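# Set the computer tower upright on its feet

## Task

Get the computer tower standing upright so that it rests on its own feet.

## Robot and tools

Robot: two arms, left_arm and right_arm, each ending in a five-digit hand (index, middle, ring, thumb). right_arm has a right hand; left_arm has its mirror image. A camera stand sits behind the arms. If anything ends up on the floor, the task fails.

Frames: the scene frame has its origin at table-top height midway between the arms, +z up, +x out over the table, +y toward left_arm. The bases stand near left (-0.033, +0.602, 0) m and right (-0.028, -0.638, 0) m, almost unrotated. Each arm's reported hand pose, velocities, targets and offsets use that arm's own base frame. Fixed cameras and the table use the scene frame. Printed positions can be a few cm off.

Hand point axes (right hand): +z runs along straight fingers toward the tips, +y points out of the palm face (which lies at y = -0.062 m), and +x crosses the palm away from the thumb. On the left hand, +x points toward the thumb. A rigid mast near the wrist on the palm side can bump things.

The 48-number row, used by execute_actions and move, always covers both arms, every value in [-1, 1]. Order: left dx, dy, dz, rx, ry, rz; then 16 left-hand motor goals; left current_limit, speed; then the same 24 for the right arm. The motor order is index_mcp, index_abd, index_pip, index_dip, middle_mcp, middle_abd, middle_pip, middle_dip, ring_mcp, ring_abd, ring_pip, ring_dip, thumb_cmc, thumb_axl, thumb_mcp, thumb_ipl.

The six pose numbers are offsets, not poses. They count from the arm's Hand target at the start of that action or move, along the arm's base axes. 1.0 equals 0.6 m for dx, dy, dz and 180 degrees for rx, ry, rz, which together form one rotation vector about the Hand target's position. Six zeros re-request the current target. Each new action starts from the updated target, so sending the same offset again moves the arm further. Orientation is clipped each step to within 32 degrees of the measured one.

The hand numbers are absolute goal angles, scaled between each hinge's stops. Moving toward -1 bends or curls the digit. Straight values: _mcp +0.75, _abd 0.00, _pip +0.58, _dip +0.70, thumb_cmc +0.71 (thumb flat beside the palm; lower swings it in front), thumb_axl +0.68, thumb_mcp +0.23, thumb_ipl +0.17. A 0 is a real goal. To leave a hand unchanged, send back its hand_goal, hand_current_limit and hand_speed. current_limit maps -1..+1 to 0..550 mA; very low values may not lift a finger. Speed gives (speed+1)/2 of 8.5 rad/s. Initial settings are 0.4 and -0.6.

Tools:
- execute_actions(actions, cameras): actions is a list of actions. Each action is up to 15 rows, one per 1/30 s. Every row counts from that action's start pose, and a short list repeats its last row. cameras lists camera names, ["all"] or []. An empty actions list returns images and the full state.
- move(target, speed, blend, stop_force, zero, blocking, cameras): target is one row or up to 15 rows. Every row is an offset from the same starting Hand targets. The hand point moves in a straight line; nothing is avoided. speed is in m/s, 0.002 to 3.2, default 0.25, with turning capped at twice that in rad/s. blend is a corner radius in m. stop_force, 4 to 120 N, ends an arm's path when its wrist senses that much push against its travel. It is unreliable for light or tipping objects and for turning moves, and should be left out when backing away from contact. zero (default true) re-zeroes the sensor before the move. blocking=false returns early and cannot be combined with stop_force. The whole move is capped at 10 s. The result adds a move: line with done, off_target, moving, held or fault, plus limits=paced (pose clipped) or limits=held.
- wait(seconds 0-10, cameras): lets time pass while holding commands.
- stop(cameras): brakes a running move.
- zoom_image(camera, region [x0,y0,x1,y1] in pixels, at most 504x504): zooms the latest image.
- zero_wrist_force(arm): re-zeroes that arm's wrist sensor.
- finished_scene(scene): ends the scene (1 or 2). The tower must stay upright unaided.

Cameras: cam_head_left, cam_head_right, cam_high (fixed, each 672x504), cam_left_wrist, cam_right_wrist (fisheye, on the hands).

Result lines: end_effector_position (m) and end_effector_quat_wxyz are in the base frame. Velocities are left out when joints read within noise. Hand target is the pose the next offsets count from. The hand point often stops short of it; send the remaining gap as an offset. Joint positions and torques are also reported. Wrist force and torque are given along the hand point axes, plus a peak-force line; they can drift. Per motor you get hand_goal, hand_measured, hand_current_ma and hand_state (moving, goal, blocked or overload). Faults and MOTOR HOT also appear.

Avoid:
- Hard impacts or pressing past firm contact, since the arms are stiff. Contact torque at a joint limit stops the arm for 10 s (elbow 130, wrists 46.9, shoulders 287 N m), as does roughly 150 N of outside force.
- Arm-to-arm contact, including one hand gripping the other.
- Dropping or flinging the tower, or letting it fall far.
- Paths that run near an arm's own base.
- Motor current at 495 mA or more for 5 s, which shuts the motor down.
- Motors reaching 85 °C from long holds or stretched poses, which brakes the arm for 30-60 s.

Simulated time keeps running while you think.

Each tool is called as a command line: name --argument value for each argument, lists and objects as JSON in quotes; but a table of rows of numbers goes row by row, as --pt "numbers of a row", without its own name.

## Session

execute_actions --actions '[]'

Scene clock: 0.00 s.
left_arm: end_effector_position=(+0.4791, -0.5716, +0.3306) hand_goal=(+0.754, +0.000, +0.576, +0.696, +0.754, +0.000, +0.576, +0.696, +0.754, +0.000, +0.576, +0.696, +0.714, +0.678, +0.226, +0.168) hand_measured=(+0.754, +0.000, +0.576, +0.696, +0.754, +0.000, +0.576, +0.696, +0.754, +0.000, +0.576, +0.696, +0.714, +0.678, +0.226, +0.168) hand_current_ma=(+0, +0, +0, +0, +0, +0, +0, +0, +0, +0, +0, +0, +0, +0, +0, +0) hand_state=(goal, goal, goal, goal, goal, goal, goal, goal, goal, goal, goal, goal, goal, goal, goal, goal) hand_current_limit=0.40 hand_speed=-0.60 end_effector_quat_wxyz=(+0.749, -0.275, +0.603, +0.001) | right_arm: end_effector_position=(+0.6238, +0.1911, +0.3877) hand_goal=(+0.754, +0.000, +0.576, +0.696, +0.754, +0.000, +0.576, +0.696, +0.754, +0.000, +0.576, +0.696, +0.714, +0.678, +0.226, +0.168) hand_measured=(+0.754, +0.000, +0.576, +0.696, +0.754, +0.000, +0.576, +0.696, +0.754, +0.000, +0.576, +0.696, +0.714, +0.678, +0.226, +0.168) hand_current_ma=(+0, +0, +0, +0, +0, +0, +0, +0, +0, +0, +0, +0, +0, +0, +0, +0) hand_state=(goal, goal, goal, goal, goal, goal, goal, goal, goal, goal, goal, goal, goal, goal, goal, goal) hand_current_limit=0.40 hand_speed=-0.60 end_effector_quat_wxyz=(+0.327, -0.263, +0.890, +0.177)
Joint positions: left_arm=[-1.433 -1.056 1.504 -0.041 -0.314 0.755] | right_arm=[-0.339 -1.43 1.793 0.816 0.899 0.795]
Joint velocities: within noise
Joint torques (N m): no reading
Motor temperatures (°C): left_arm=[31 32 30 35 32 33] | right_arm=[31 32 33 40 33 35]
Wrist force (N): no reading
Wrist torque (N m): no reading
Wrist force, peak (N): no reading
Hand target: left_arm +0.4791, -0.5716, +0.3306; +0.749, -0.275, +0.603, +0.001 | right_arm +0.6238, +0.1911, +0.3877; +0.327, -0.263, +0.890, +0.177
camera_calibration:
cam_left_wrist: T_world_to_cam=[[-0.0483945, -0.245141, 0.968279, -0.476435], [-0.345644, -0.905411, -0.2465, -0.312315], [0.937117, -0.346609, -0.0409145, -0.511711], [0, 0, 0, 1]] pos_world=[0.348526, -0.576931, 0.3634]
cam_right_wrist: T_world_to_cam=[[0.194494, 0.750509, 0.631592, -0.471345], [0.257478, -0.660371, 0.705418, -0.353172], [0.946508, 0.0254216, -0.321677, -0.345993], [0, 0, 0, 1]] pos_world=[0.510092, 0.12932, 0.435534]

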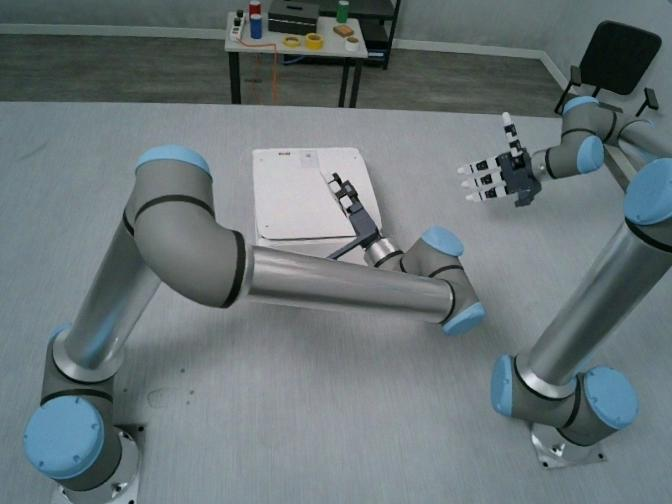

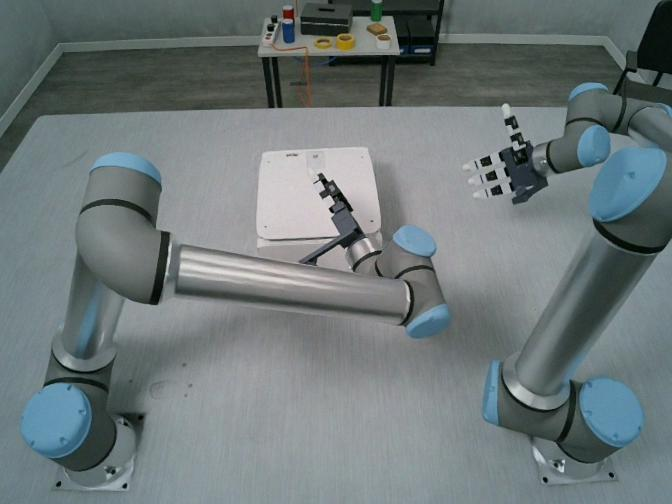

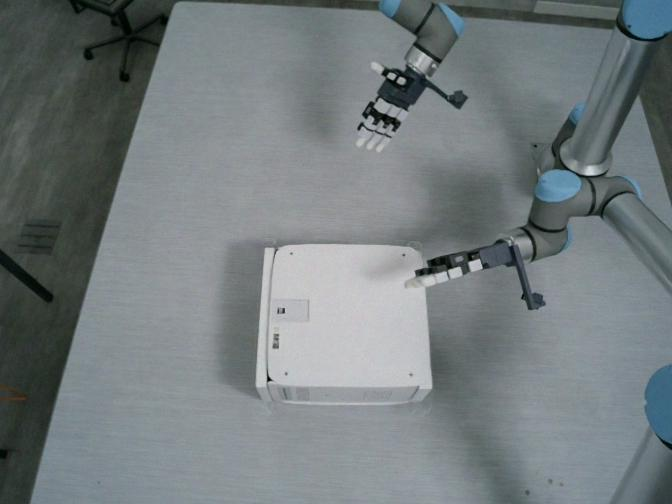

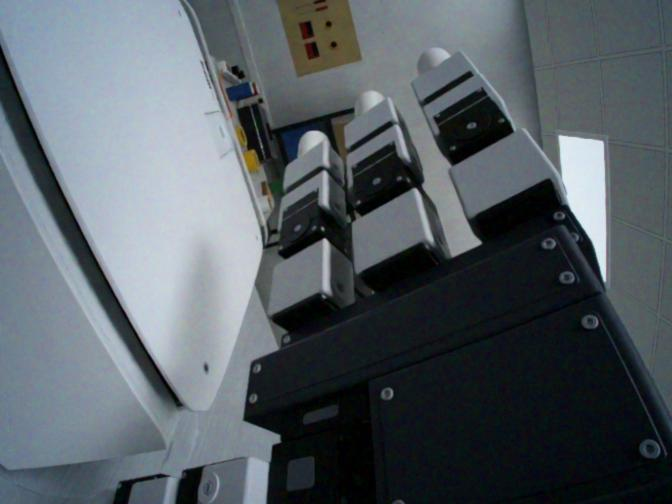

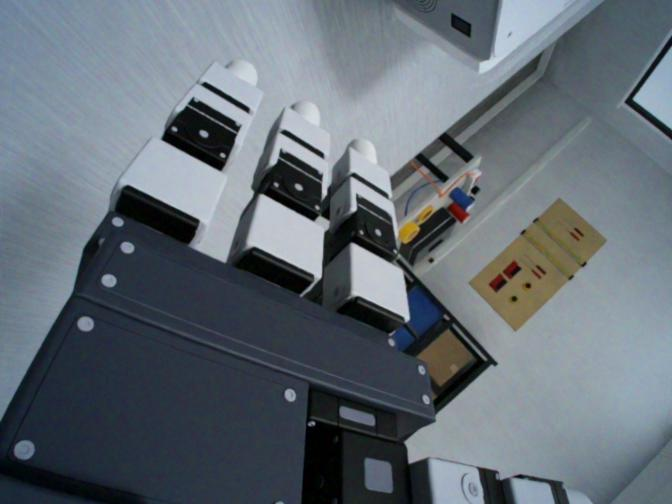

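zoom_image --camera "cam_high" --region '[250, 230, 350, 330]'

zoom_image --camera "cam_high" --region '[250, 330, 350, 430]'

zoom_image --camera "cam_high" --region '[350, 330, 450, 430]'

zoom_image --camera "cam_high" --region '[350, 230, 450, 330]'

Scaled by 5.040.

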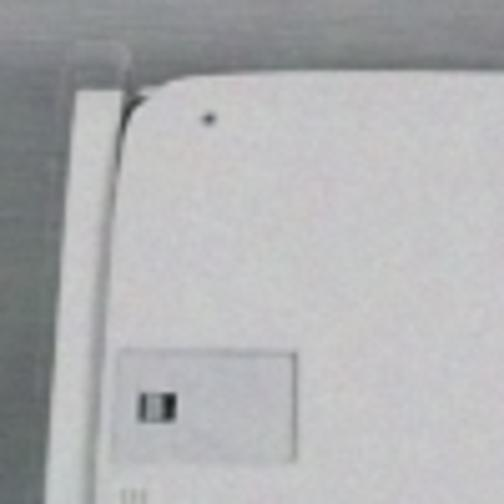

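Scaled by 5.040.

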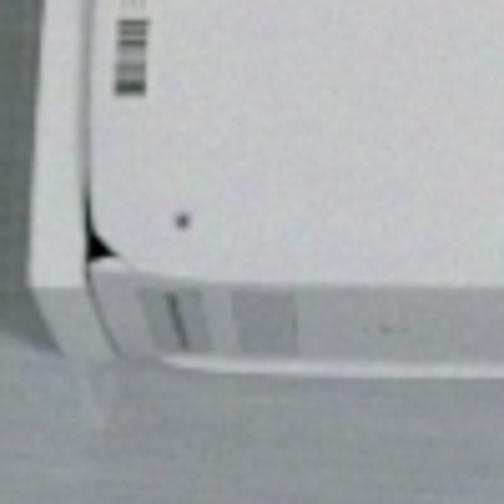

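Scaled by 5.040.

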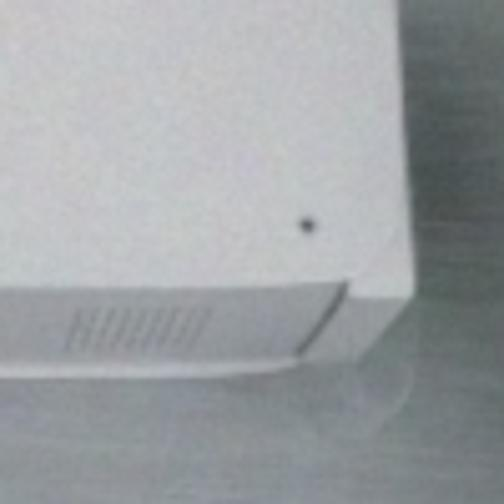

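Scaled by 5.040.

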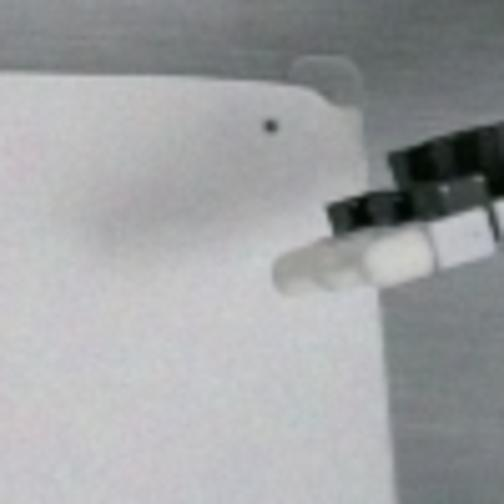

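move --pt "0 0.033 0.2 -0.0043 0.5515 -0.1995 -1 0 -0.226 0.55 -1 0 -0.226 0.55 -1 0 -0.226 0.55 0.714 0.678 0.226 0.168 0.3 -0.4 0.294 0.015 -0.063 -0.1531 -0.4221 0.6336 -1 0 -0.226 0.55 -1 0 -0.226 0.55 -1 0 -0.226 0.55 0.714 0.678 0.226 0.168 0.3 -0.4" --speed 0.4 --cameras '["cam_high","cam_head_left"]'

Scene clock: 121.07 s.
left_arm: end_effector_position=(+0.4791, -0.5518, +0.4506) hand_goal=(-1.000, +0.000, -0.226, +0.550, -1.000, +0.000, -0.226, +0.550, -1.000, +0.000, -0.226, +0.550, +0.714, +0.678, +0.226, +0.168) hand_measured=(-0.994, +0.002, -0.224, +0.552, -0.976, +0.000, -0.218, +0.554, -0.938, +0.028, -0.212, +0.556, +0.712, +0.678, +0.224, +0.168) hand_current_ma=(+24, +3, +11, +9, +113, +3, +28, +12, +298, +108, +59, +22, -6, -3, -11, -1) hand_state=(goal, goal, goal, goal, blocked, goal, goal, goal, blocked, blocked, goal, goal, goal, goal, goal, goal) hand_current_limit=0.30 hand_speed=-0.40 end_effector_quat_wxyz=(+0.000, -0.007, +1.000, +0.000) | right_arm: end_effector_position=(+0.8002, +0.2001, +0.3499) hand_goal=(-1.000, +0.000, -0.226, +0.550, -1.000, +0.000, -0.226, +0.550, -1.000, +0.000, -0.226, +0.550, +0.714, +0.678, +0.226, +0.168) hand_measured=(-0.988, +0.000, -0.222, +0.552, -0.974, +0.000, -0.220, +0.552, -0.908, +0.028, -0.206, +0.558, +0.710, +0.678, +0.226, +0.168) hand_current_ma=(+5, +0, +0, +0, +18, +0, +1, +0, +170, +13, +9, +2, -1, +0, +0, +0) hand_state=(goal, goal, goal, goal, blocked, goal, goal, goal, blocked, blocked, goal, goal, goal, goal, goal, goal) hand_current_limit=0.30 hand_speed=-0.40 end_effector_quat_wxyz=(-0.382, +0.924, +0.029, -0.012)
Joint positions: left_arm=[-1.119 -1.395 1.547 -1.724 -1.57 3.581] | right_arm=[-0.105 -0.918 1.098 1.556 0.8 -1.807]
Joint torques (N m): left_arm=[15.23 -46.67 -55.98 -0.08 -3.05 2.33] | right_arm=[16.37 -73.61 -50.33 7.17 2 -1.5]
Wrist force (N): left_arm=[-0.3 -1.3 0.7] | right_arm=[0.5 -0.2 0.0]
Wrist torque (N m): left_arm=[-0.11 0.18 -0.15] | right_arm=[0.20 -0.10 0.13]
Wrist force, peak (N): left_arm=[-1.3 -1.4 0.6] | right_arm=[-0.2 -1.1 -0.9]
Hand target: left_arm +0.4791, -0.5518, +0.4506; +0.000, -0.007, +1.000, +0.000 | right_arm +0.8002, +0.2001, +0.3499; -0.382, +0.924, +0.030, -0.012
Off the commanded pose: left_arm 0.000 m, 0 deg | right_arm 0.000 m, 0 deg.
move: done
Images, in order (width x height): cam_head_left 672x504, cam_high 672x504.

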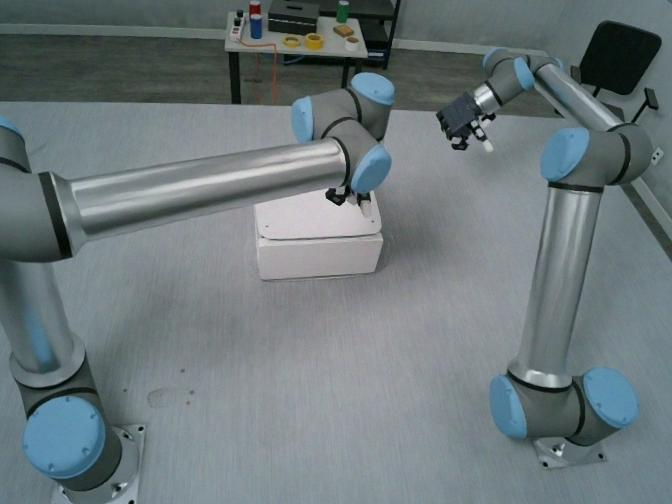

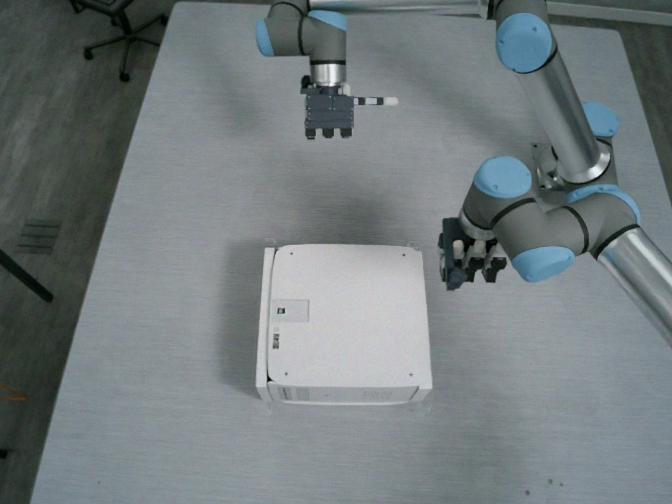

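move --target '[0.636,0.537,-0.251,-0.25,-0.0033,0,-1,0,-0.226,0.55,-1,0,-0.226,0.55,-1,0,-0.226,0.55,0.714,0.678,0.226,0.168,0.3,-0.4, 0.18,0.204,-0.083,0,0,0,-1,0,-0.226,0.55,-1,0,-0.226,0.55,-1,0,-0.226,0.55,0.714,0.678,0.226,0.168,0.3,-0.4]' --speed 0.25 --cameras '["cam_high","cam_head_left"]'

Scene clock: 132.07 s.
left_arm: end_effector_position=(+0.8606, -0.2297, +0.3001) hand_goal=(-1.000, +0.000, -0.226, +0.550, -1.000, +0.000, -0.226, +0.550, -1.000, +0.000, -0.226, +0.550, +0.714, +0.678, +0.226, +0.168) hand_measured=(-0.994, +0.002, -0.224, +0.552, -0.976, +0.000, -0.218, +0.554, -0.938, +0.028, -0.212, +0.556, +0.710, +0.678, +0.224, +0.168) hand_current_ma=(+26, +3, +9, +9, +113, +3, +28, +12, +298, +108, +59, +22, -18, -3, -11, -1) hand_state=(goal, goal, goal, goal, blocked, goal, goal, goal, blocked, blocked, goal, goal, goal, goal, goal, goal) hand_current_limit=0.30 hand_speed=-0.40 end_effector_quat_wxyz=(+0.003, -0.006, +0.924, -0.383) | right_arm: end_effector_position=(+0.9082, +0.3224, +0.3001) hand_goal=(-1.000, +0.000, -0.226, +0.550, -1.000, +0.000, -0.226, +0.550, -1.000, +0.000, -0.226, +0.550, +0.714, +0.678, +0.226, +0.168) hand_measured=(-0.988, +0.000, -0.222, +0.552, -0.974, +0.000, -0.220, +0.552, -0.908, +0.028, -0.206, +0.558, +0.710, +0.678, +0.226, +0.168) hand_current_ma=(+5, +0, +0, +0, +18, +0, +1, +0, +170, +13, +9, +2, -1, +0, +0, +0) hand_state=(goal, goal, goal, goal, blocked, goal, goal, goal, blocked, blocked, goal, goal, goal, goal, goal, goal) hand_current_limit=0.30 hand_speed=-0.40 end_effector_quat_wxyz=(-0.382, +0.924, +0.030, -0.012)
Joint positions: left_arm=[-0.327 -1.163 1.61 -2.341 -2.301 4.248] | right_arm=[0.038 -0.634 0.654 1.576 0.787 -1.607]
Joint torques (N m): left_arm=[16.13 -60.58 -53.95 -0.76 -3.75 1.73] | right_arm=[18.5 -90.88 -51.34 7.08 2.49 2.74]
Wrist force (N): left_arm=[-1.1 -1.2 0.3] | right_arm=[0.7 -0.4 -0.1]
Wrist torque (N m): left_arm=[0.07 0.27 -0.14] | right_arm=[0.19 -0.14 -0.03]
Wrist force, peak (N): left_arm=[0.1 -2.6 0.4] | right_arm=[1.1 -0.2 0.5]
Hand target: left_arm +0.8607, -0.2296, +0.3000; +0.003, -0.006, +0.924, -0.383 | right_arm +0.9082, +0.3225, +0.3001; -0.382, +0.924, +0.030, -0.012
Off the commanded pose: left_arm 0.000 m, 0 deg | right_arm 0.000 m, 0 deg.
move: done
Images, in order (width x height): cam_head_left 672x504, cam_high 672x504.

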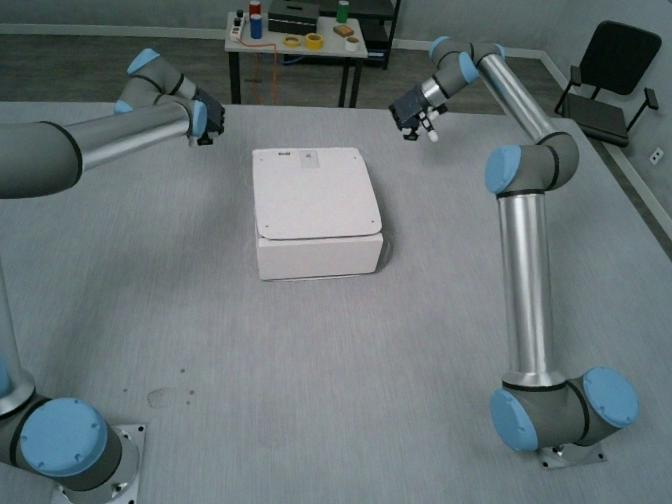

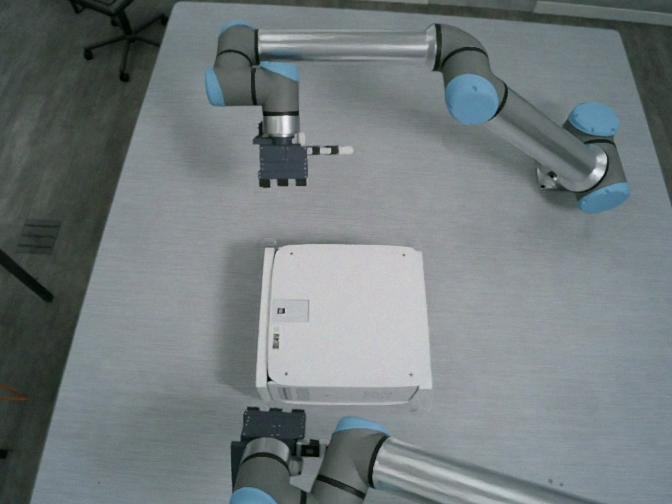

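move --target '[0,0,-0.467,0,0,0,-1,0,-0.226,0.55,-1,0,-0.226,0.55,-1,0,-0.226,0.55,0.714,0.678,0.226,0.168,0.3,-0.4, 0,0,-0.467,0,0,0,-1,0,-0.226,0.55,-1,0,-0.226,0.55,-1,0,-0.226,0.55,0.714,0.678,0.226,0.168,0.3,-0.4]' --speed 0.12 --stop_force 20 --cameras '[]'

move --target '[0,0,-0.083,0,0,0,-1,0,-0.226,0.55,-1,0,-0.226,0.55,-1,0,-0.226,0.55,0.714,0.678,0.226,0.168,0.3,-0.4, 0,0,-0.083,0,0,0,-1,0,-0.226,0.55,-1,0,-0.226,0.55,-1,0,-0.226,0.55,0.714,0.678,0.226,0.168,0.3,-0.4]' --speed 0.012 --stop_force 6 --cameras '["cam_high"]'

zoom_image --camera "cam_high" --region '[220, 200, 460, 480]'

Scene clock: 144.93 s.
left_arm: end_effector_position=(+0.8607, -0.2296, +0.0198) hand_goal=(-1.000, +0.000, -0.226, +0.550, -1.000, +0.000, -0.226, +0.550, -1.000, +0.000, -0.226, +0.550, +0.714, +0.678, +0.226, +0.168) hand_measured=(-0.994, +0.002, -0.224, +0.552, -0.976, +0.000, -0.218, +0.554, -0.938, +0.028, -0.212, +0.556, +0.710, +0.678, +0.224, +0.168) hand_current_ma=(+27, +3, +9, +9, +113, +3, +28, +12, +298, +108, +59, +22, -18, -3, -11, -1) hand_state=(goal, goal, goal, goal, blocked, goal, goal, goal, blocked, blocked, goal, goal, goal, goal, goal, goal) hand_current_limit=0.30 hand_speed=-0.40 end_effector_quat_wxyz=(+0.003, -0.006, +0.924, -0.383) | right_arm: end_effector_position=(+0.9082, +0.3225, +0.0199) hand_goal=(-1.000, +0.000, -0.226, +0.550, -1.000, +0.000, -0.226, +0.550, -1.000, +0.000, -0.226, +0.550, +0.714, +0.678, +0.226, +0.168) hand_measured=(-0.988, +0.000, -0.222, +0.552, -0.974, +0.000, -0.220, +0.552, -0.908, +0.028, -0.206, +0.558, +0.710, +0.678, +0.224, +0.168) hand_current_ma=(+5, +0, +0, +0, +18, +0, +1, +0, +170, +13, +9, +2, -1, +0, +0, +0) hand_state=(goal, goal, goal, goal, blocked, goal, goal, goal, blocked, blocked, goal, goal, goal, goal, goal, goal) hand_current_limit=0.30 hand_speed=-0.40 end_effector_quat_wxyz=(-0.382, +0.924, +0.030, -0.012)
Joint positions: left_arm=[-0.327 -0.881 1.751 -2.765 -2.301 4.248] | right_arm=[0.038 -0.497 0.896 1.198 0.787 -1.607]
Joint torques (N m): left_arm=[-0.01 -69.93 -41.81 -7.77 -0.95 -2.39] | right_arm=[10.09 -92.54 -20.86 1.75 -5.5 2.97]
Wrist force (N): left_arm=[-0.9 -0.9 0.5] | right_arm=[0.6 -0.6 -0.2]
Wrist torque (N m): left_arm=[0.09 0.26 -0.09] | right_arm=[0.20 -0.13 -0.04]
Wrist force, peak (N): left_arm=[-1.4 -1.4 -0.9] | right_arm=[0.6 -1.0 -1.3]
Hand target: left_arm +0.8607, -0.2296, +0.0198; +0.003, -0.006, +0.924, -0.383 | right_arm +0.9082, +0.3225, +0.0199; -0.382, +0.924, +0.030, -0.012
Off the commanded pose: left_arm 0.000 m, 0 deg | right_arm 0.000 m, 0 deg.
move: done
No camera images: "cameras" was empty.

Scene clock: 149.30 s.
left_arm: end_effector_position=(+0.8607, -0.2296, -0.0171) hand_goal=(-1.000, +0.000, -0.226, +0.550, -1.000, +0.000, -0.226, +0.550, -1.000, +0.000, -0.226, +0.550, +0.714, +0.678, +0.226, +0.168) hand_measured=(-0.994, +0.002, -0.224, +0.552, -0.976, +0.000, -0.218, +0.554, -0.962, +0.028, -0.204, +0.558, +0.710, +0.678, +0.224, +0.168) hand_current_ma=(+27, +3, +9, +9, +113, +3, +28, +12, +173, +108, +97, +33, -18, -3, -11, -1) hand_state=(goal, goal, goal, goal, blocked, goal, goal, goal, blocked, blocked, blocked, goal, goal, goal, goal, goal) hand_current_limit=0.30 hand_speed=-0.40 end_effector_quat_wxyz=(+0.003, -0.006, +0.924, -0.383) | right_arm: end_effector_position=(+0.9082, +0.3225, -0.0174) hand_goal=(-1.000, +0.000, -0.226, +0.550, -1.000, +0.000, -0.226, +0.550, -1.000, +0.000, -0.226, +0.550, +0.714, +0.678, +0.226, +0.168) hand_measured=(-0.988, +0.000, -0.222, +0.552, -0.974, +0.000, -0.220, +0.552, -0.966, +0.028, -0.200, +0.558, +0.710, +0.678, +0.224, +0.168) hand_current_ma=(+5, +0, +0, +0, +18, +0, +1, +0, +30, +14, +15, +2, -1, +0, +0, +0) hand_state=(goal, goal, goal, goal, blocked, goal, goal, goal, blocked, blocked, blocked, goal, goal, goal, goal, goal) hand_current_limit=0.30 hand_speed=-0.40 end_effector_quat_wxyz=(-0.382, +0.924, +0.030, -0.012)
Joint positions: left_arm=[-0.327 -0.833 1.753 -2.814 -2.301 4.248] | right_arm=[0.038 -0.466 0.903 1.159 0.787 -1.607]
Joint torques (N m): left_arm=[-3.9 -100.99 -24.41 -0.56 -0.71 1] | right_arm=[12.01 -118.89 -33.65 6.85 0.1 0.58]
Wrist force (N): left_arm=[-0.7 -1.0 0.2] | right_arm=[0.6 -1.0 -0.6]
Wrist torque (N m): left_arm=[0.12 0.22 -0.08] | right_arm=[0.20 -0.08 -0.12]
Wrist force, peak (N): left_arm=[-0.6 -8.1 -3.4] | right_arm=[0.7 -8.9 -4.1]
Hand target: left_arm +0.8607, -0.2296, -0.0171; +0.003, -0.006, +0.924, -0.383 (not the last commanded pose) | right_arm +0.9082, +0.3225, -0.0174; -0.382, +0.924, +0.030, -0.012 (not the last commanded pose)
Off the commanded pose: left_arm 0.013 m, 0 deg | right_arm 0.013 m, 0 deg.
move: contact (left_arm, right_arm)
Images, in order (width x height): cam_high 672x504.

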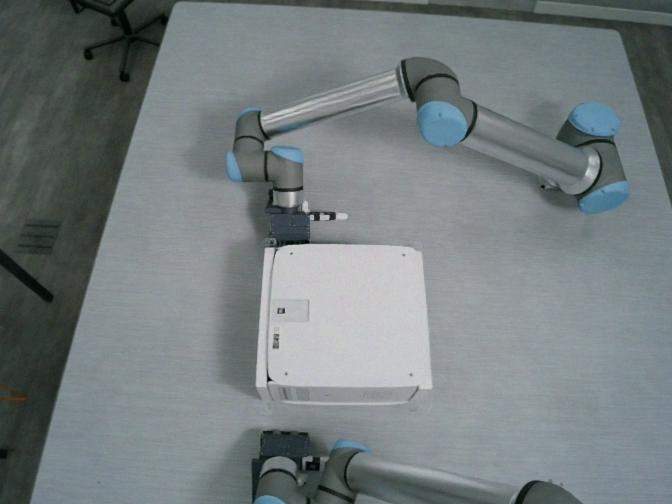

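Scaled by 1.800.

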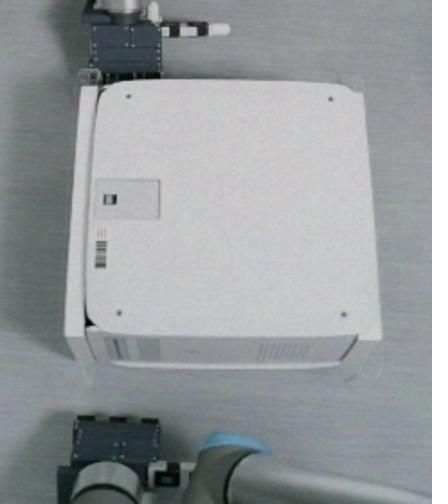

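move --pt "0 0 0.006 0 0 0 -1 0 -0.226 0.55 -1 0 -0.226 0.55 -1 0 -0.226 0.55 0.714 0.678 0.226 0.168 0.3 -0.4 0 0 0.006 0 0 0 -1 0 -0.226 0.55 -1 0 -0.226 0.55 -1 0 -0.226 0.55 0.714 0.678 0.226 0.168 0.3 -0.4" --pt "0.0022 -0.1666 0.006 0 0 0 -1 0 -0.226 0.55 -1 0 -0.226 0.55 -1 0 -0.226 0.55 0.714 0.678 0.226 0.168 0.3 -0.4 -0.0107 0.1663 0.006 0 0 0 -1 0 -0.226 0.55 -1 0 -0.226 0.55 -1 0 -0.226 0.55 0.714 0.678 0.226 0.168 0.3 -0.4" --speed 0.015 --stop_force 10 --cameras '["cam_high"]'

Scene clock: 176.33 s.
left_arm: end_effector_position=(+0.8611, -0.2648, -0.0135) hand_goal=(-1.000, +0.000, -0.226, +0.550, -1.000, +0.000, -0.226, +0.550, -1.000, +0.000, -0.226, +0.550, +0.714, +0.678, +0.226, +0.168) hand_measured=(-0.994, +0.002, -0.224, +0.552, -0.976, +0.000, -0.218, +0.554, -0.962, +0.028, -0.204, +0.558, +0.710, +0.678, +0.224, +0.168) hand_current_ma=(+27, +3, +9, +9, +113, +3, +28, +12, +173, +108, +97, +33, -18, -3, -11, -1) hand_state=(goal, goal, goal, goal, blocked, goal, goal, goal, blocked, blocked, blocked, goal, goal, goal, goal, goal) hand_current_limit=0.30 hand_speed=-0.40 end_effector_quat_wxyz=(+0.003, -0.006, +0.924, -0.383) | right_arm: end_effector_position=(+0.9060, +0.3564, -0.0138) hand_goal=(-1.000, +0.000, -0.226, +0.550, -1.000, +0.000, -0.226, +0.550, -1.000, +0.000, -0.226, +0.550, +0.714, +0.678, +0.226, +0.168) hand_measured=(-0.988, +0.000, -0.222, +0.552, -0.974, +0.000, -0.220, +0.552, -0.966, +0.028, -0.200, +0.558, +0.710, +0.678, +0.224, +0.168) hand_current_ma=(+5, +0, +0, +0, +18, +0, +1, +0, +30, +14, +15, +2, -1, +0, +0, +0) hand_state=(goal, goal, goal, goal, blocked, goal, goal, goal, blocked, blocked, blocked, goal, goal, goal, goal, goal) hand_current_limit=0.30 hand_speed=-0.40 end_effector_quat_wxyz=(-0.382, +0.924, +0.030, -0.012)
Joint positions: left_arm=[-0.364 -0.826 1.738 -2.837 -2.288 4.201] | right_arm=[0.074 -0.461 0.878 1.144 0.786 -1.557]
Joint torques (N m): left_arm=[7.47 -104.23 -25.98 -0.81 -4.5 2.19] | right_arm=[-15.33 -120.15 -22.52 6.85 -2.98 -1.73]
Wrist force (N): left_arm=[-0.6 4.3 -6.6] | right_arm=[0.2 3.1 -2.0]
Wrist torque (N m): left_arm=[0.82 -0.24 -0.51] | right_arm=[0.43 0.06 0.36]
Wrist force, peak (N): left_arm=[0.7 11.7 -18.9] | right_arm=[-2.2 10.7 -8.6]
Hand target: left_arm +0.8611, -0.2648, -0.0135; +0.003, -0.006, +0.924, -0.383 (not the last commanded pose) | right_arm +0.9060, +0.3564, -0.0138; -0.382, +0.924, +0.030, -0.012 (not the last commanded pose)
Off the commanded pose: left_arm 0.065 m, 0 deg | right_arm 0.066 m, 0 deg.
move: contact (left_arm, right_arm); path passed 1 of 2 targets
Images, in order (width x height): cam_high 672x504.

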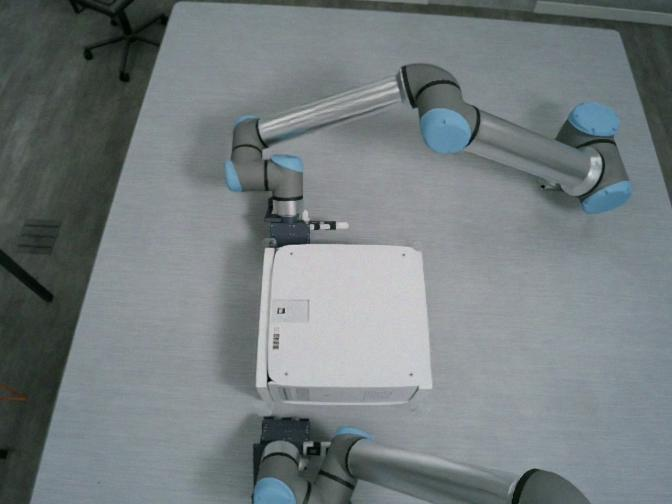

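move --target '[0.0004,-0.0333,0,0,0,0,-1,0,-0.226,0.55,-1,0,-0.226,0.55,-1,0,-0.226,0.55,0.714,0.678,0.226,0.168,0.3,-0.4, -0.0021,0.0333,0,0,0,0,-1,0,-0.226,0.55,-1,0,-0.226,0.55,-1,0,-0.226,0.55,0.714,0.678,0.226,0.168,0.3,-0.4]' --speed 0.006 --stop_force 50 --cameras '[]'

move --target '[-0.0022,0,0.0205,0,0,0,-1,0,-0.226,0.55,-1,0,-0.226,0.55,-1,0,-0.226,0.55,0.714,0.678,0.226,0.168,0.3,-0.4, -0.0022,0,0.0205,0,0,0,-1,0,-0.226,0.55,-1,0,-0.226,0.55,-1,0,-0.226,0.55,0.714,0.678,0.226,0.168,0.3,-0.4]' --speed 0.012 --cameras '["cam_high"]'

Scene clock: 194.47 s.
left_arm: end_effector_position=(+0.8612, -0.2662, -0.0135) hand_goal=(-1.000, +0.000, -0.226, +0.550, -1.000, +0.000, -0.226, +0.550, -1.000, +0.000, -0.226, +0.550, +0.714, +0.678, +0.226, +0.168) hand_measured=(-0.994, +0.002, -0.224, +0.552, -0.976, +0.000, -0.218, +0.554, -0.962, +0.028, -0.204, +0.558, +0.710, +0.678, +0.224, +0.168) hand_current_ma=(+27, +3, +9, +9, +113, +3, +28, +12, +173, +108, +97, +33, -18, -3, -11, -1) hand_state=(goal, goal, goal, goal, blocked, goal, goal, goal, blocked, blocked, blocked, goal, goal, goal, goal, goal) hand_current_limit=0.30 hand_speed=-0.40 end_effector_quat_wxyz=(+0.003, -0.006, +0.924, -0.383) | right_arm: end_effector_position=(+0.9059, +0.3580, -0.0138) hand_goal=(-1.000, +0.000, -0.226, +0.550, -1.000, +0.000, -0.226, +0.550, -1.000, +0.000, -0.226, +0.550, +0.714, +0.678, +0.226, +0.168) hand_measured=(-0.988, +0.000, -0.222, +0.552, -0.974, +0.000, -0.220, +0.552, -0.966, +0.028, -0.200, +0.558, +0.710, +0.678, +0.224, +0.168) hand_current_ma=(+5, +0, +0, +0, +18, +0, +1, +0, +30, +14, +15, +2, -1, +0, +0, +0) hand_state=(goal, goal, goal, goal, blocked, goal, goal, goal, blocked, blocked, blocked, goal, goal, goal, goal, goal) hand_current_limit=0.30 hand_speed=-0.40 end_effector_quat_wxyz=(-0.382, +0.924, +0.029, -0.012)
Joint positions: left_arm=[-0.366 -0.825 1.737 -2.838 -2.288 4.198] | right_arm=[0.076 -0.461 0.877 1.143 0.786 -1.554]
Joint torques (N m): left_arm=[-33.89 -95.3 -36.4 -1.75 -10.02 3.71] | right_arm=[33.47 -123.73 -27.42 2.42 -14.86 -3.28]
Wrist force (N): left_arm=[10.4 33.1 -53.2] | right_arm=[-15.4 42.3 -41.6]
Wrist torque (N m): left_arm=[5.76 -3.80 -1.53] | right_arm=[4.75 3.00 1.45]
Wrist force, peak (N): left_arm=[11.7 36.3 -60.9] | right_arm=[-18.4 44.8 -44.3]
Hand target: left_arm +0.8612, -0.2662, -0.0135; +0.003, -0.006, +0.924, -0.383 (not the last commanded pose) | right_arm +0.9059, +0.3580, -0.0138; -0.382, +0.924, +0.029, -0.012 (not the last commanded pose)
Off the commanded pose: left_arm 0.019 m, 0 deg | right_arm 0.018 m, 0 deg.
move: contact (left_arm, right_arm)
No camera images: "cameras" was empty.

Scene clock: 195.77 s.
left_arm: end_effector_position=(+0.8599, -0.2662, -0.0014) hand_goal=(-1.000, +0.000, -0.226, +0.550, -1.000, +0.000, -0.226, +0.550, -1.000, +0.000, -0.226, +0.550, +0.714, +0.678, +0.226, +0.168) hand_measured=(-0.994, +0.002, -0.224, +0.552, -0.976, +0.000, -0.218, +0.554, -0.962, +0.028, -0.204, +0.558, +0.710, +0.678, +0.224, +0.168) hand_current_ma=(+27, +3, +9, +9, +113, +3, +28, +12, +173, +108, +97, +33, -18, -3, -11, -1) hand_state=(goal, goal, goal, goal, blocked, goal, goal, goal, blocked, blocked, blocked, goal, goal, goal, goal, goal) hand_current_limit=0.30 hand_speed=-0.40 end_effector_quat_wxyz=(+0.003, -0.006, +0.924, -0.383) | right_arm: end_effector_position=(+0.9046, +0.3579, -0.0017) hand_goal=(-1.000, +0.000, -0.226, +0.550, -1.000, +0.000, -0.226, +0.550, -1.000, +0.000, -0.226, +0.550, +0.714, +0.678, +0.226, +0.168) hand_measured=(-0.988, +0.000, -0.222, +0.552, -0.974, +0.000, -0.220, +0.552, -0.966, +0.028, -0.200, +0.558, +0.710, +0.678, +0.224, +0.168) hand_current_ma=(+5, +0, +0, +0, +18, +0, +1, +0, +30, +14, +15, +2, -1, +0, +0, +0) hand_state=(goal, goal, goal, goal, blocked, goal, goal, goal, blocked, blocked, blocked, goal, goal, goal, goal, goal) hand_current_limit=0.30 hand_speed=-0.40 end_effector_quat_wxyz=(-0.382, +0.924, +0.029, -0.012)
Joint positions: left_arm=[-0.366 -0.842 1.74 -2.825 -2.287 4.198] | right_arm=[0.076 -0.474 0.88 1.153 0.786 -1.554]
Joint torques (N m): left_arm=[-67.02 -139.7 -64.57 -12.49 -14.63 1.13] | right_arm=[65.3 -153.9 -38.27 7.49 -12.56 -0.3]
Wrist force (N): left_arm=[4.3 68.2 -17.7] | right_arm=[-8.1 62.2 -20.6]
Wrist torque (N m): left_arm=[2.42 -1.12 -4.81] | right_arm=[2.75 1.42 3.55]
Wrist force, peak (N): left_arm=[4.0 68.5 -17.9] | right_arm=[-8.1 62.2 -20.6]
Hand target: left_arm +0.8599, -0.2662, -0.0012; +0.003, -0.006, +0.924, -0.383 | right_arm +0.9046, +0.3580, -0.0015; -0.382, +0.924, +0.029, -0.012
Off the commanded pose: left_arm 0.000 m, 0 deg | right_arm 0.000 m, 0 deg.
move: done
Images, in order (width x height): cam_high 672x504.

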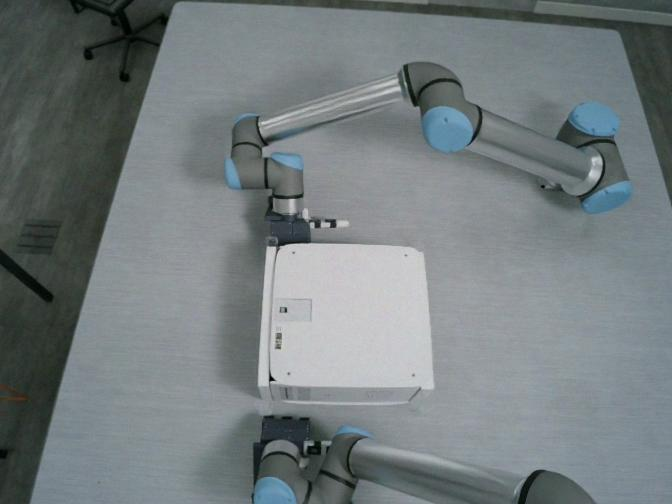

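move --pt "-0.0013 -0.0001 0.03 0.0011 -0.0222 0 -1 0 -0.226 0.55 -1 0 -0.226 0.55 -1 0 -0.226 0.55 0.714 0.678 0.226 0.168 0.3 -0.4 -0.0013 0 0.03 0.0007 -0.0222 0 -1 0 -0.226 0.55 -1 0 -0.226 0.55 -1 0 -0.226 0.55 0.714 0.678 0.226 0.168 0.3 -0.4" --pt "-0.0085 -0.0004 0.0892 0.0027 -0.0555 0 -1 0 -0.226 0.55 -1 0 -0.226 0.55 -1 0 -0.226 0.55 0.714 0.678 0.226 0.168 0.3 -0.4 -0.0085 -0.0003 0.0892 0.0017 -0.0556 0 -1 0 -0.226 0.55 -1 0 -0.226 0.55 -1 0 -0.226 0.55 0.714 0.678 0.226 0.168 0.3 -0.4" --pt "-0.019 -0.0009 0.1387 0.004 -0.0832 0 -1 0 -0.226 0.55 -1 0 -0.226 0.55 -1 0 -0.226 0.55 0.714 0.678 0.226 0.168 0.3 -0.4 -0.019 -0.0006 0.1387 0.0025 -0.0833 0 -1 0 -0.226 0.55 -1 0 -0.226 0.55 -1 0 -0.226 0.55 0.714 0.678 0.226 0.168 0.3 -0.4" --pt "-0.035 -0.0017 0.1868 0.0054 -0.111 0 -1 0 -0.226 0.55 -1 0 -0.226 0.55 -1 0 -0.226 0.55 0.714 0.678 0.226 0.168 0.3 -0.4 -0.035 -0.0011 0.1868 0.0033 -0.1111 0 -1 0 -0.226 0.55 -1 0 -0.226 0.55 -1 0 -0.226 0.55 0.714 0.678 0.226 0.168 0.3 -0.4" --speed 0.035 --blend 0.01 --cameras '["cam_high","cam_head_right"]'

Scene clock: 221.00 s.
left_arm: end_effector_position=(+0.8389, -0.2672, +0.1108) hand_goal=(-1.000, +0.000, -0.226, +0.550, -1.000, +0.000, -0.226, +0.550, -1.000, +0.000, -0.226, +0.550, +0.714, +0.678, +0.226, +0.168) hand_measured=(-0.994, +0.002, -0.224, +0.552, -0.976, +0.000, -0.218, +0.554, -0.962, +0.028, -0.204, +0.558, +0.710, +0.678, +0.224, +0.168) hand_current_ma=(+27, +3, +9, +9, +113, +3, +28, +12, +173, +108, +97, +33, -18, -3, -11, -1) hand_state=(goal, goal, goal, goal, blocked, goal, goal, goal, blocked, blocked, blocked, goal, goal, goal, goal, goal) hand_current_limit=0.30 hand_speed=-0.40 end_effector_quat_wxyz=(+0.163, +0.060, +0.912, -0.370) | right_arm: end_effector_position=(+0.8836, +0.3573, +0.1105) hand_goal=(-1.000, +0.000, -0.226, +0.550, -1.000, +0.000, -0.226, +0.550, -1.000, +0.000, -0.226, +0.550, +0.714, +0.678, +0.226, +0.168) hand_measured=(-0.988, +0.000, -0.222, +0.552, -0.974, +0.000, -0.220, +0.552, -0.966, +0.028, -0.200, +0.558, +0.710, +0.678, +0.224, +0.168) hand_current_ma=(+5, +0, +0, +0, +18, +0, +1, +0, +30, +14, +15, +2, -1, +0, +0, +0) hand_state=(goal, goal, goal, goal, blocked, goal, goal, goal, blocked, blocked, blocked, goal, goal, goal, goal, goal) hand_current_limit=0.30 hand_speed=-0.40 end_effector_quat_wxyz=(-0.376, +0.910, +0.095, +0.148)
Joint positions: left_arm=[-0.42 -1.033 1.91 -3.101 -2.132 4.23] | right_arm=[0.081 -0.777 1.188 0.798 0.804 -1.551]
Joint torques (N m): left_arm=[-64.61 -122.34 -63.68 -18.06 -11.44 5.05] | right_arm=[95.13 -118.73 -20.47 4.84 -12.82 -0.62]
Wrist force (N): left_arm=[13.0 63.5 -21.8] | right_arm=[12.1 66.7 -40.1]
Wrist torque (N m): left_arm=[2.81 -1.69 -3.79] | right_arm=[4.72 2.75 6.01]
Wrist force, peak (N): left_arm=[5.5 69.5 -17.5] | right_arm=[12.3 67.0 -40.0]
Hand target: left_arm +0.8389, -0.2672, +0.1109; +0.163, +0.060, +0.912, -0.370 | right_arm +0.8836, +0.3573, +0.1106; -0.376, +0.910, +0.095, +0.149
Off the commanded pose: left_arm 0.000 m, 0 deg | right_arm 0.000 m, 0 deg.
move: done
Images, in order (width x height): cam_head_right 672x504, cam_high 672x504.

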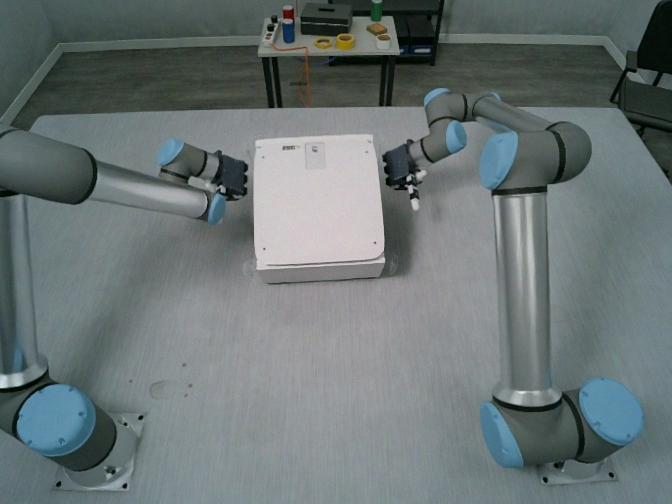

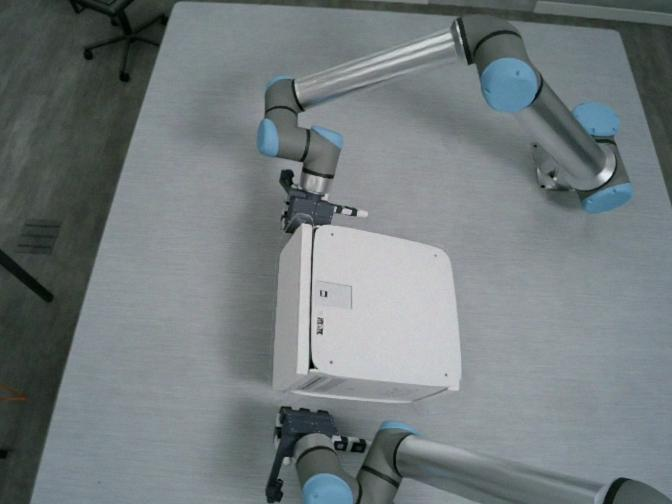

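move --pt "-0.0193 -0.0009 0.0462 0.0013 -0.0277 0 -1 0 -0.226 0.55 -1 0 -0.226 0.55 -1 0 -0.226 0.55 0.714 0.678 0.226 0.168 0.3 -0.4 -0.0193 -0.0008 0.0462 0.0008 -0.0278 0 -1 0 -0.226 0.55 -1 0 -0.226 0.55 -1 0 -0.226 0.55 0.714 0.678 0.226 0.168 0.3 -0.4" --pt "-0.0427 -0.0021 0.0927 0.0027 -0.0555 0 -1 0 -0.226 0.55 -1 0 -0.226 0.55 -1 0 -0.226 0.55 0.714 0.678 0.226 0.168 0.3 -0.4 -0.0428 -0.0016 0.0927 0.0017 -0.0556 0 -1 0 -0.226 0.55 -1 0 -0.226 0.55 -1 0 -0.226 0.55 0.714 0.678 0.226 0.168 0.3 -0.4" --pt "-0.0707 -0.0034 0.1368 0.004 -0.0832 0 -1 0 -0.226 0.55 -1 0 -0.226 0.55 -1 0 -0.226 0.55 0.714 0.678 0.226 0.168 0.3 -0.4 -0.0708 -0.0025 0.1368 0.0025 -0.0833 0 -1 0 -0.226 0.55 -1 0 -0.226 0.55 -1 0 -0.226 0.55 0.714 0.678 0.226 0.168 0.3 -0.4" --pt "-0.1024 -0.0049 0.1802 0.0054 -0.111 0 -1 0 -0.226 0.55 -1 0 -0.226 0.55 -1 0 -0.226 0.55 0.714 0.678 0.226 0.168 0.3 -0.4 -0.1025 -0.0036 0.1802 0.0033 -0.1111 0 -1 0 -0.226 0.55 -1 0 -0.226 0.55 -1 0 -0.226 0.55 0.714 0.678 0.226 0.168 0.3 -0.4" --speed 0.035 --blend 0.01 --cameras '["cam_high","cam_head_right"]'

Scene clock: 238.70 s.
left_arm: end_effector_position=(+0.7775, -0.2702, +0.2190) hand_goal=(-1.000, +0.000, -0.226, +0.550, -1.000, +0.000, -0.226, +0.550, -1.000, +0.000, -0.226, +0.550, +0.714, +0.678, +0.226, +0.168) hand_measured=(-0.994, +0.002, -0.224, +0.552, -0.976, +0.000, -0.218, +0.554, -0.962, +0.028, -0.204, +0.558, +0.710, +0.678, +0.224, +0.168) hand_current_ma=(+27, +3, +9, +9, +113, +3, +28, +12, +173, +108, +97, +33, -18, -3, -11, -1) hand_state=(goal, goal, goal, goal, blocked, goal, goal, goal, blocked, blocked, blocked, goal, goal, goal, goal, goal) hand_current_limit=0.30 hand_speed=-0.40 end_effector_quat_wxyz=(+0.318, +0.125, +0.873, -0.347) | right_arm: end_effector_position=(+0.8221, +0.3551, +0.2186) hand_goal=(-1.000, +0.000, -0.226, +0.550, -1.000, +0.000, -0.226, +0.550, -1.000, +0.000, -0.226, +0.550, +0.714, +0.678, +0.226, +0.168) hand_measured=(-0.988, +0.000, -0.222, +0.552, -0.974, +0.000, -0.220, +0.552, -0.966, +0.028, -0.200, +0.558, +0.710, +0.678, +0.224, +0.168) hand_current_ma=(+5, +0, +0, +0, +18, +0, +1, +0, +30, +14, +15, +2, -1, +0, +0, +0) hand_state=(goal, goal, goal, goal, blocked, goal, goal, goal, blocked, blocked, blocked, goal, goal, goal, goal, goal) hand_current_limit=0.30 hand_speed=-0.40 end_effector_quat_wxyz=(-0.358, +0.868, +0.158, +0.305)
Joint positions: left_arm=[-0.515 -1.235 2.112 -3.378 -1.945 4.293] | right_arm=[0.091 -1.092 1.509 0.445 0.826 -1.553]
Joint torques (N m): left_arm=[-69.59 -99.92 -75.1 -18.38 -11.28 5.41] | right_arm=[80.69 -105.13 -42.94 -4.19 -12.17 -2.89]
Wrist force (N): left_arm=[32.1 71.4 -40.0] | right_arm=[-23.2 67.1 -45.6]
Wrist torque (N m): left_arm=[4.72 -3.39 -2.40] | right_arm=[5.27 3.46 2.63]
Wrist force, peak (N): left_arm=[31.4 72.0 -41.0] | right_arm=[-21.9 68.2 -47.1]
Hand target: left_arm +0.7774, -0.2702, +0.2190; +0.318, +0.125, +0.873, -0.347 | right_arm +0.8221, +0.3551, +0.2187; -0.358, +0.868, +0.158, +0.305
Off the commanded pose: left_arm 0.000 m, 0 deg | right_arm 0.000 m, 0 deg.
move: done
Images, in order (width x height): cam_head_right 672x504, cam_high 672x504.

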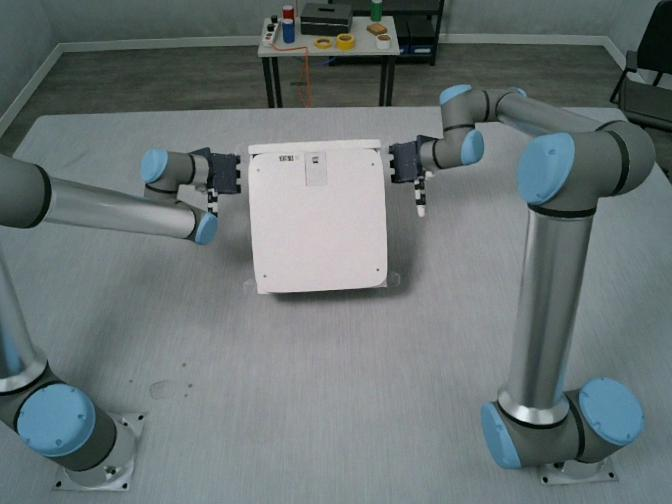

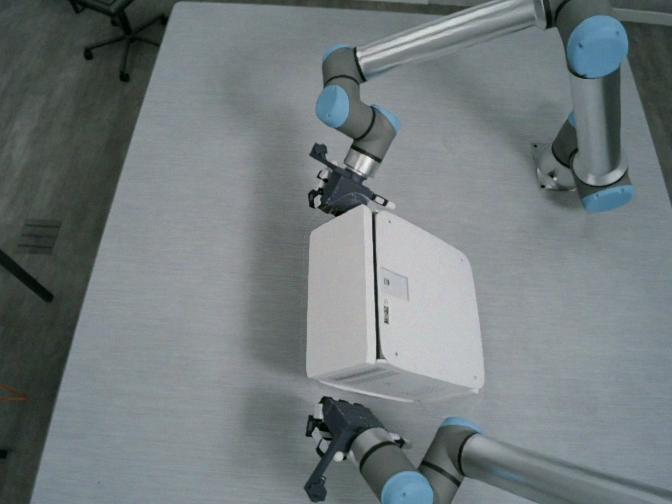

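move --pt "-0.0361 -0.0017 0.038 0.0013 -0.0277 0 -1 0 -0.226 0.55 -1 0 -0.226 0.55 -1 0 -0.226 0.55 0.714 0.678 0.226 0.168 0.3 -0.4 -0.0362 -0.0011 0.038 0.0008 -0.0278 0 -1 0 -0.226 0.55 -1 0 -0.226 0.55 -1 0 -0.226 0.55 0.714 0.678 0.226 0.168 0.3 -0.4" --pt "-0.0741 -0.0036 0.0755 0.0027 -0.0555 0 -1 0 -0.226 0.55 -1 0 -0.226 0.55 -1 0 -0.226 0.55 0.714 0.678 0.226 0.168 0.3 -0.4 -0.0742 -0.0022 0.0755 0.0017 -0.0556 0 -1 0 -0.226 0.55 -1 0 -0.226 0.55 -1 0 -0.226 0.55 0.714 0.678 0.226 0.168 0.3 -0.4" --speed 0.03 --blend 0.01 --cameras '["cam_high","cam_head_right"]'

Scene clock: 255.37 s.
left_arm: end_effector_position=(+0.7330, -0.2723, +0.2642) hand_goal=(-1.000, +0.000, -0.226, +0.550, -1.000, +0.000, -0.226, +0.550, -1.000, +0.000, -0.226, +0.550, +0.714, +0.678, +0.226, +0.168) hand_measured=(-0.994, +0.002, -0.224, +0.552, -0.976, +0.000, -0.218, +0.554, -0.962, +0.028, -0.204, +0.558, +0.710, +0.678, +0.224, +0.168) hand_current_ma=(+27, +3, +9, +9, +113, +3, +28, +12, +173, +108, +97, +33, -18, -3, -11, -1) hand_state=(goal, goal, goal, goal, blocked, goal, goal, goal, blocked, blocked, blocked, goal, goal, goal, goal, goal) hand_current_limit=0.30 hand_speed=-0.40 end_effector_quat_wxyz=(+0.393, +0.156, +0.844, -0.331) | right_arm: end_effector_position=(+0.7777, +0.3538, +0.2640) hand_goal=(-1.000, +0.000, -0.226, +0.550, -1.000, +0.000, -0.226, +0.550, -1.000, +0.000, -0.226, +0.550, +0.714, +0.678, +0.226, +0.168) hand_measured=(-0.988, +0.000, -0.222, +0.552, -0.974, +0.000, -0.220, +0.552, -0.966, +0.028, -0.200, +0.558, +0.710, +0.678, +0.224, +0.168) hand_current_ma=(+5, +0, +0, +0, +18, +0, +1, +0, +30, +14, +15, +2, -1, +0, +0, +0) hand_state=(goal, goal, goal, goal, blocked, goal, goal, goal, blocked, blocked, blocked, goal, goal, goal, goal, goal) hand_current_limit=0.30 hand_speed=-0.40 end_effector_quat_wxyz=(-0.346, +0.837, +0.188, +0.380)
Joint positions: left_arm=[-0.587 -1.33 2.223 -3.523 -1.831 4.338] | right_arm=[0.098 -1.249 1.672 0.267 0.839 -1.557]
Joint torques (N m): left_arm=[-66.33 -88.62 -81.11 -17.62 -10.79 5.15] | right_arm=[81.36 -92.91 -45.63 -5.91 -12.77 -4.41]
Wrist force (N): left_arm=[43.6 71.8 -47.8] | right_arm=[-26.2 71.1 -55.2]
Wrist torque (N m): left_arm=[5.51 -4.06 -1.22] | right_arm=[6.24 4.21 2.50]
Wrist force, peak (N): left_arm=[43.7 72.5 -48.1] | right_arm=[-26.2 71.1 -55.2]
Hand target: left_arm +0.7330, -0.2723, +0.2643; +0.393, +0.156, +0.844, -0.331 | right_arm +0.7776, +0.3538, +0.2640; -0.345, +0.837, +0.188, +0.380
Off the commanded pose: left_arm 0.000 m, 0 deg | right_arm 0.000 m, 0 deg.
move: done
Images, in order (width x height): cam_head_right 672x504, cam_high 672x504.

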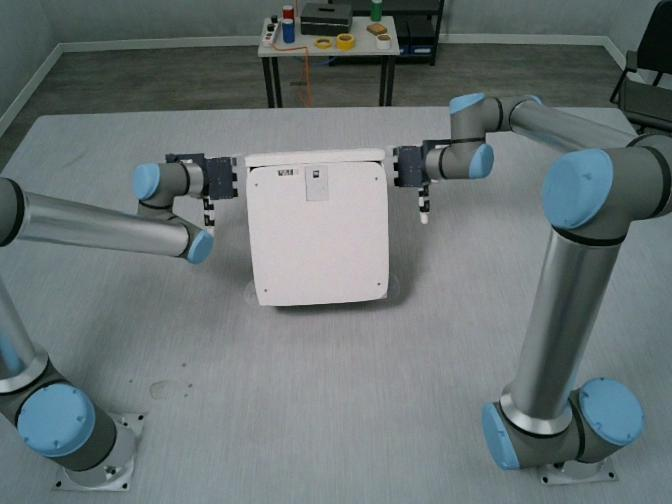

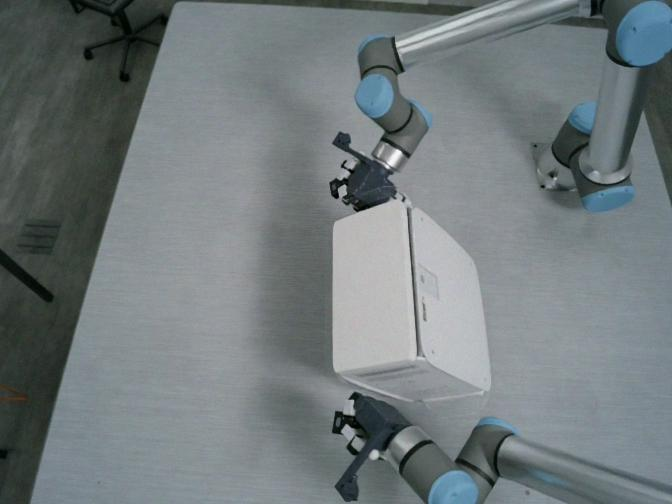

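move --target '[-0.0054,-0.0003,-0.0064,0,0,0,-1,0,-0.226,0.55,-1,0,-0.226,0.55,-1,0,-0.226,0.55,0.714,0.678,0.226,0.168,0.3,-0.4, -0.0054,-0.0002,-0.0064,0,0,0,-1,0,-0.226,0.55,-1,0,-0.226,0.55,-1,0,-0.226,0.55,0.714,0.678,0.226,0.168,0.3,-0.4]' --speed 0.02 --cameras '[]'

Scene clock: 266.47 s.
left_arm: end_effector_position=(+0.7298, -0.2725, +0.2606) hand_goal=(-1.000, +0.000, -0.226, +0.550, -1.000, +0.000, -0.226, +0.550, -1.000, +0.000, -0.226, +0.550, +0.714, +0.678, +0.226, +0.168) hand_measured=(-0.994, +0.002, -0.224, +0.552, -0.976, +0.000, -0.218, +0.554, -0.962, +0.028, -0.204, +0.558, +0.710, +0.678, +0.224, +0.168) hand_current_ma=(+27, +3, +9, +9, +113, +3, +28, +12, +173, +108, +97, +33, -18, -3, -11, -1) hand_state=(goal, goal, goal, goal, blocked, goal, goal, goal, blocked, blocked, blocked, goal, goal, goal, goal, goal) hand_current_limit=0.30 hand_speed=-0.40 end_effector_quat_wxyz=(+0.393, +0.156, +0.844, -0.331) | right_arm: end_effector_position=(+0.7744, +0.3537, +0.2603) hand_goal=(-1.000, +0.000, -0.226, +0.550, -1.000, +0.000, -0.226, +0.550, -1.000, +0.000, -0.226, +0.550, +0.714, +0.678, +0.226, +0.168) hand_measured=(-0.988, +0.000, -0.222, +0.552, -0.974, +0.000, -0.220, +0.552, -0.966, +0.028, -0.200, +0.558, +0.710, +0.678, +0.224, +0.168) hand_current_ma=(+5, +0, +0, +0, +18, +0, +1, +0, +30, +14, +15, +2, -1, +0, +0, +0) hand_state=(goal, goal, goal, goal, blocked, goal, goal, goal, blocked, blocked, blocked, goal, goal, goal, goal, goal) hand_current_limit=0.30 hand_speed=-0.40 end_effector_quat_wxyz=(-0.346, +0.837, +0.188, +0.380)
Joint positions: left_arm=[-0.59 -1.329 2.231 -3.534 -1.828 4.337] | right_arm=[0.098 -1.252 1.682 0.258 0.839 -1.557]
Joint torques (N m): left_arm=[-78.58 -15.14 -21.44 0.73 -14.61 1.82] | right_arm=[79.89 -62.55 -5.11 2.93 -8.72 -0.11]
Wrist force (N): left_arm=[-28.9 60.0 -59.7] | right_arm=[24.6 52.2 -52.4]
Wrist torque (N m): left_arm=[6.65 -4.30 -7.67] | right_arm=[5.76 3.76 6.53]
Wrist force, peak (N): left_arm=[-34.6 64.2 -66.1] | right_arm=[-26.7 71.1 -55.3]
Hand target: left_arm +0.7297, -0.2725, +0.2605; +0.393, +0.156, +0.844, -0.331 | right_arm +0.7743, +0.3537, +0.2602; -0.345, +0.837, +0.188, +0.380
Off the commanded pose: left_arm 0.000 m, 0 deg | right_arm 0.000 m, 0 deg.
move: done
No camera images: "cameras" was empty.


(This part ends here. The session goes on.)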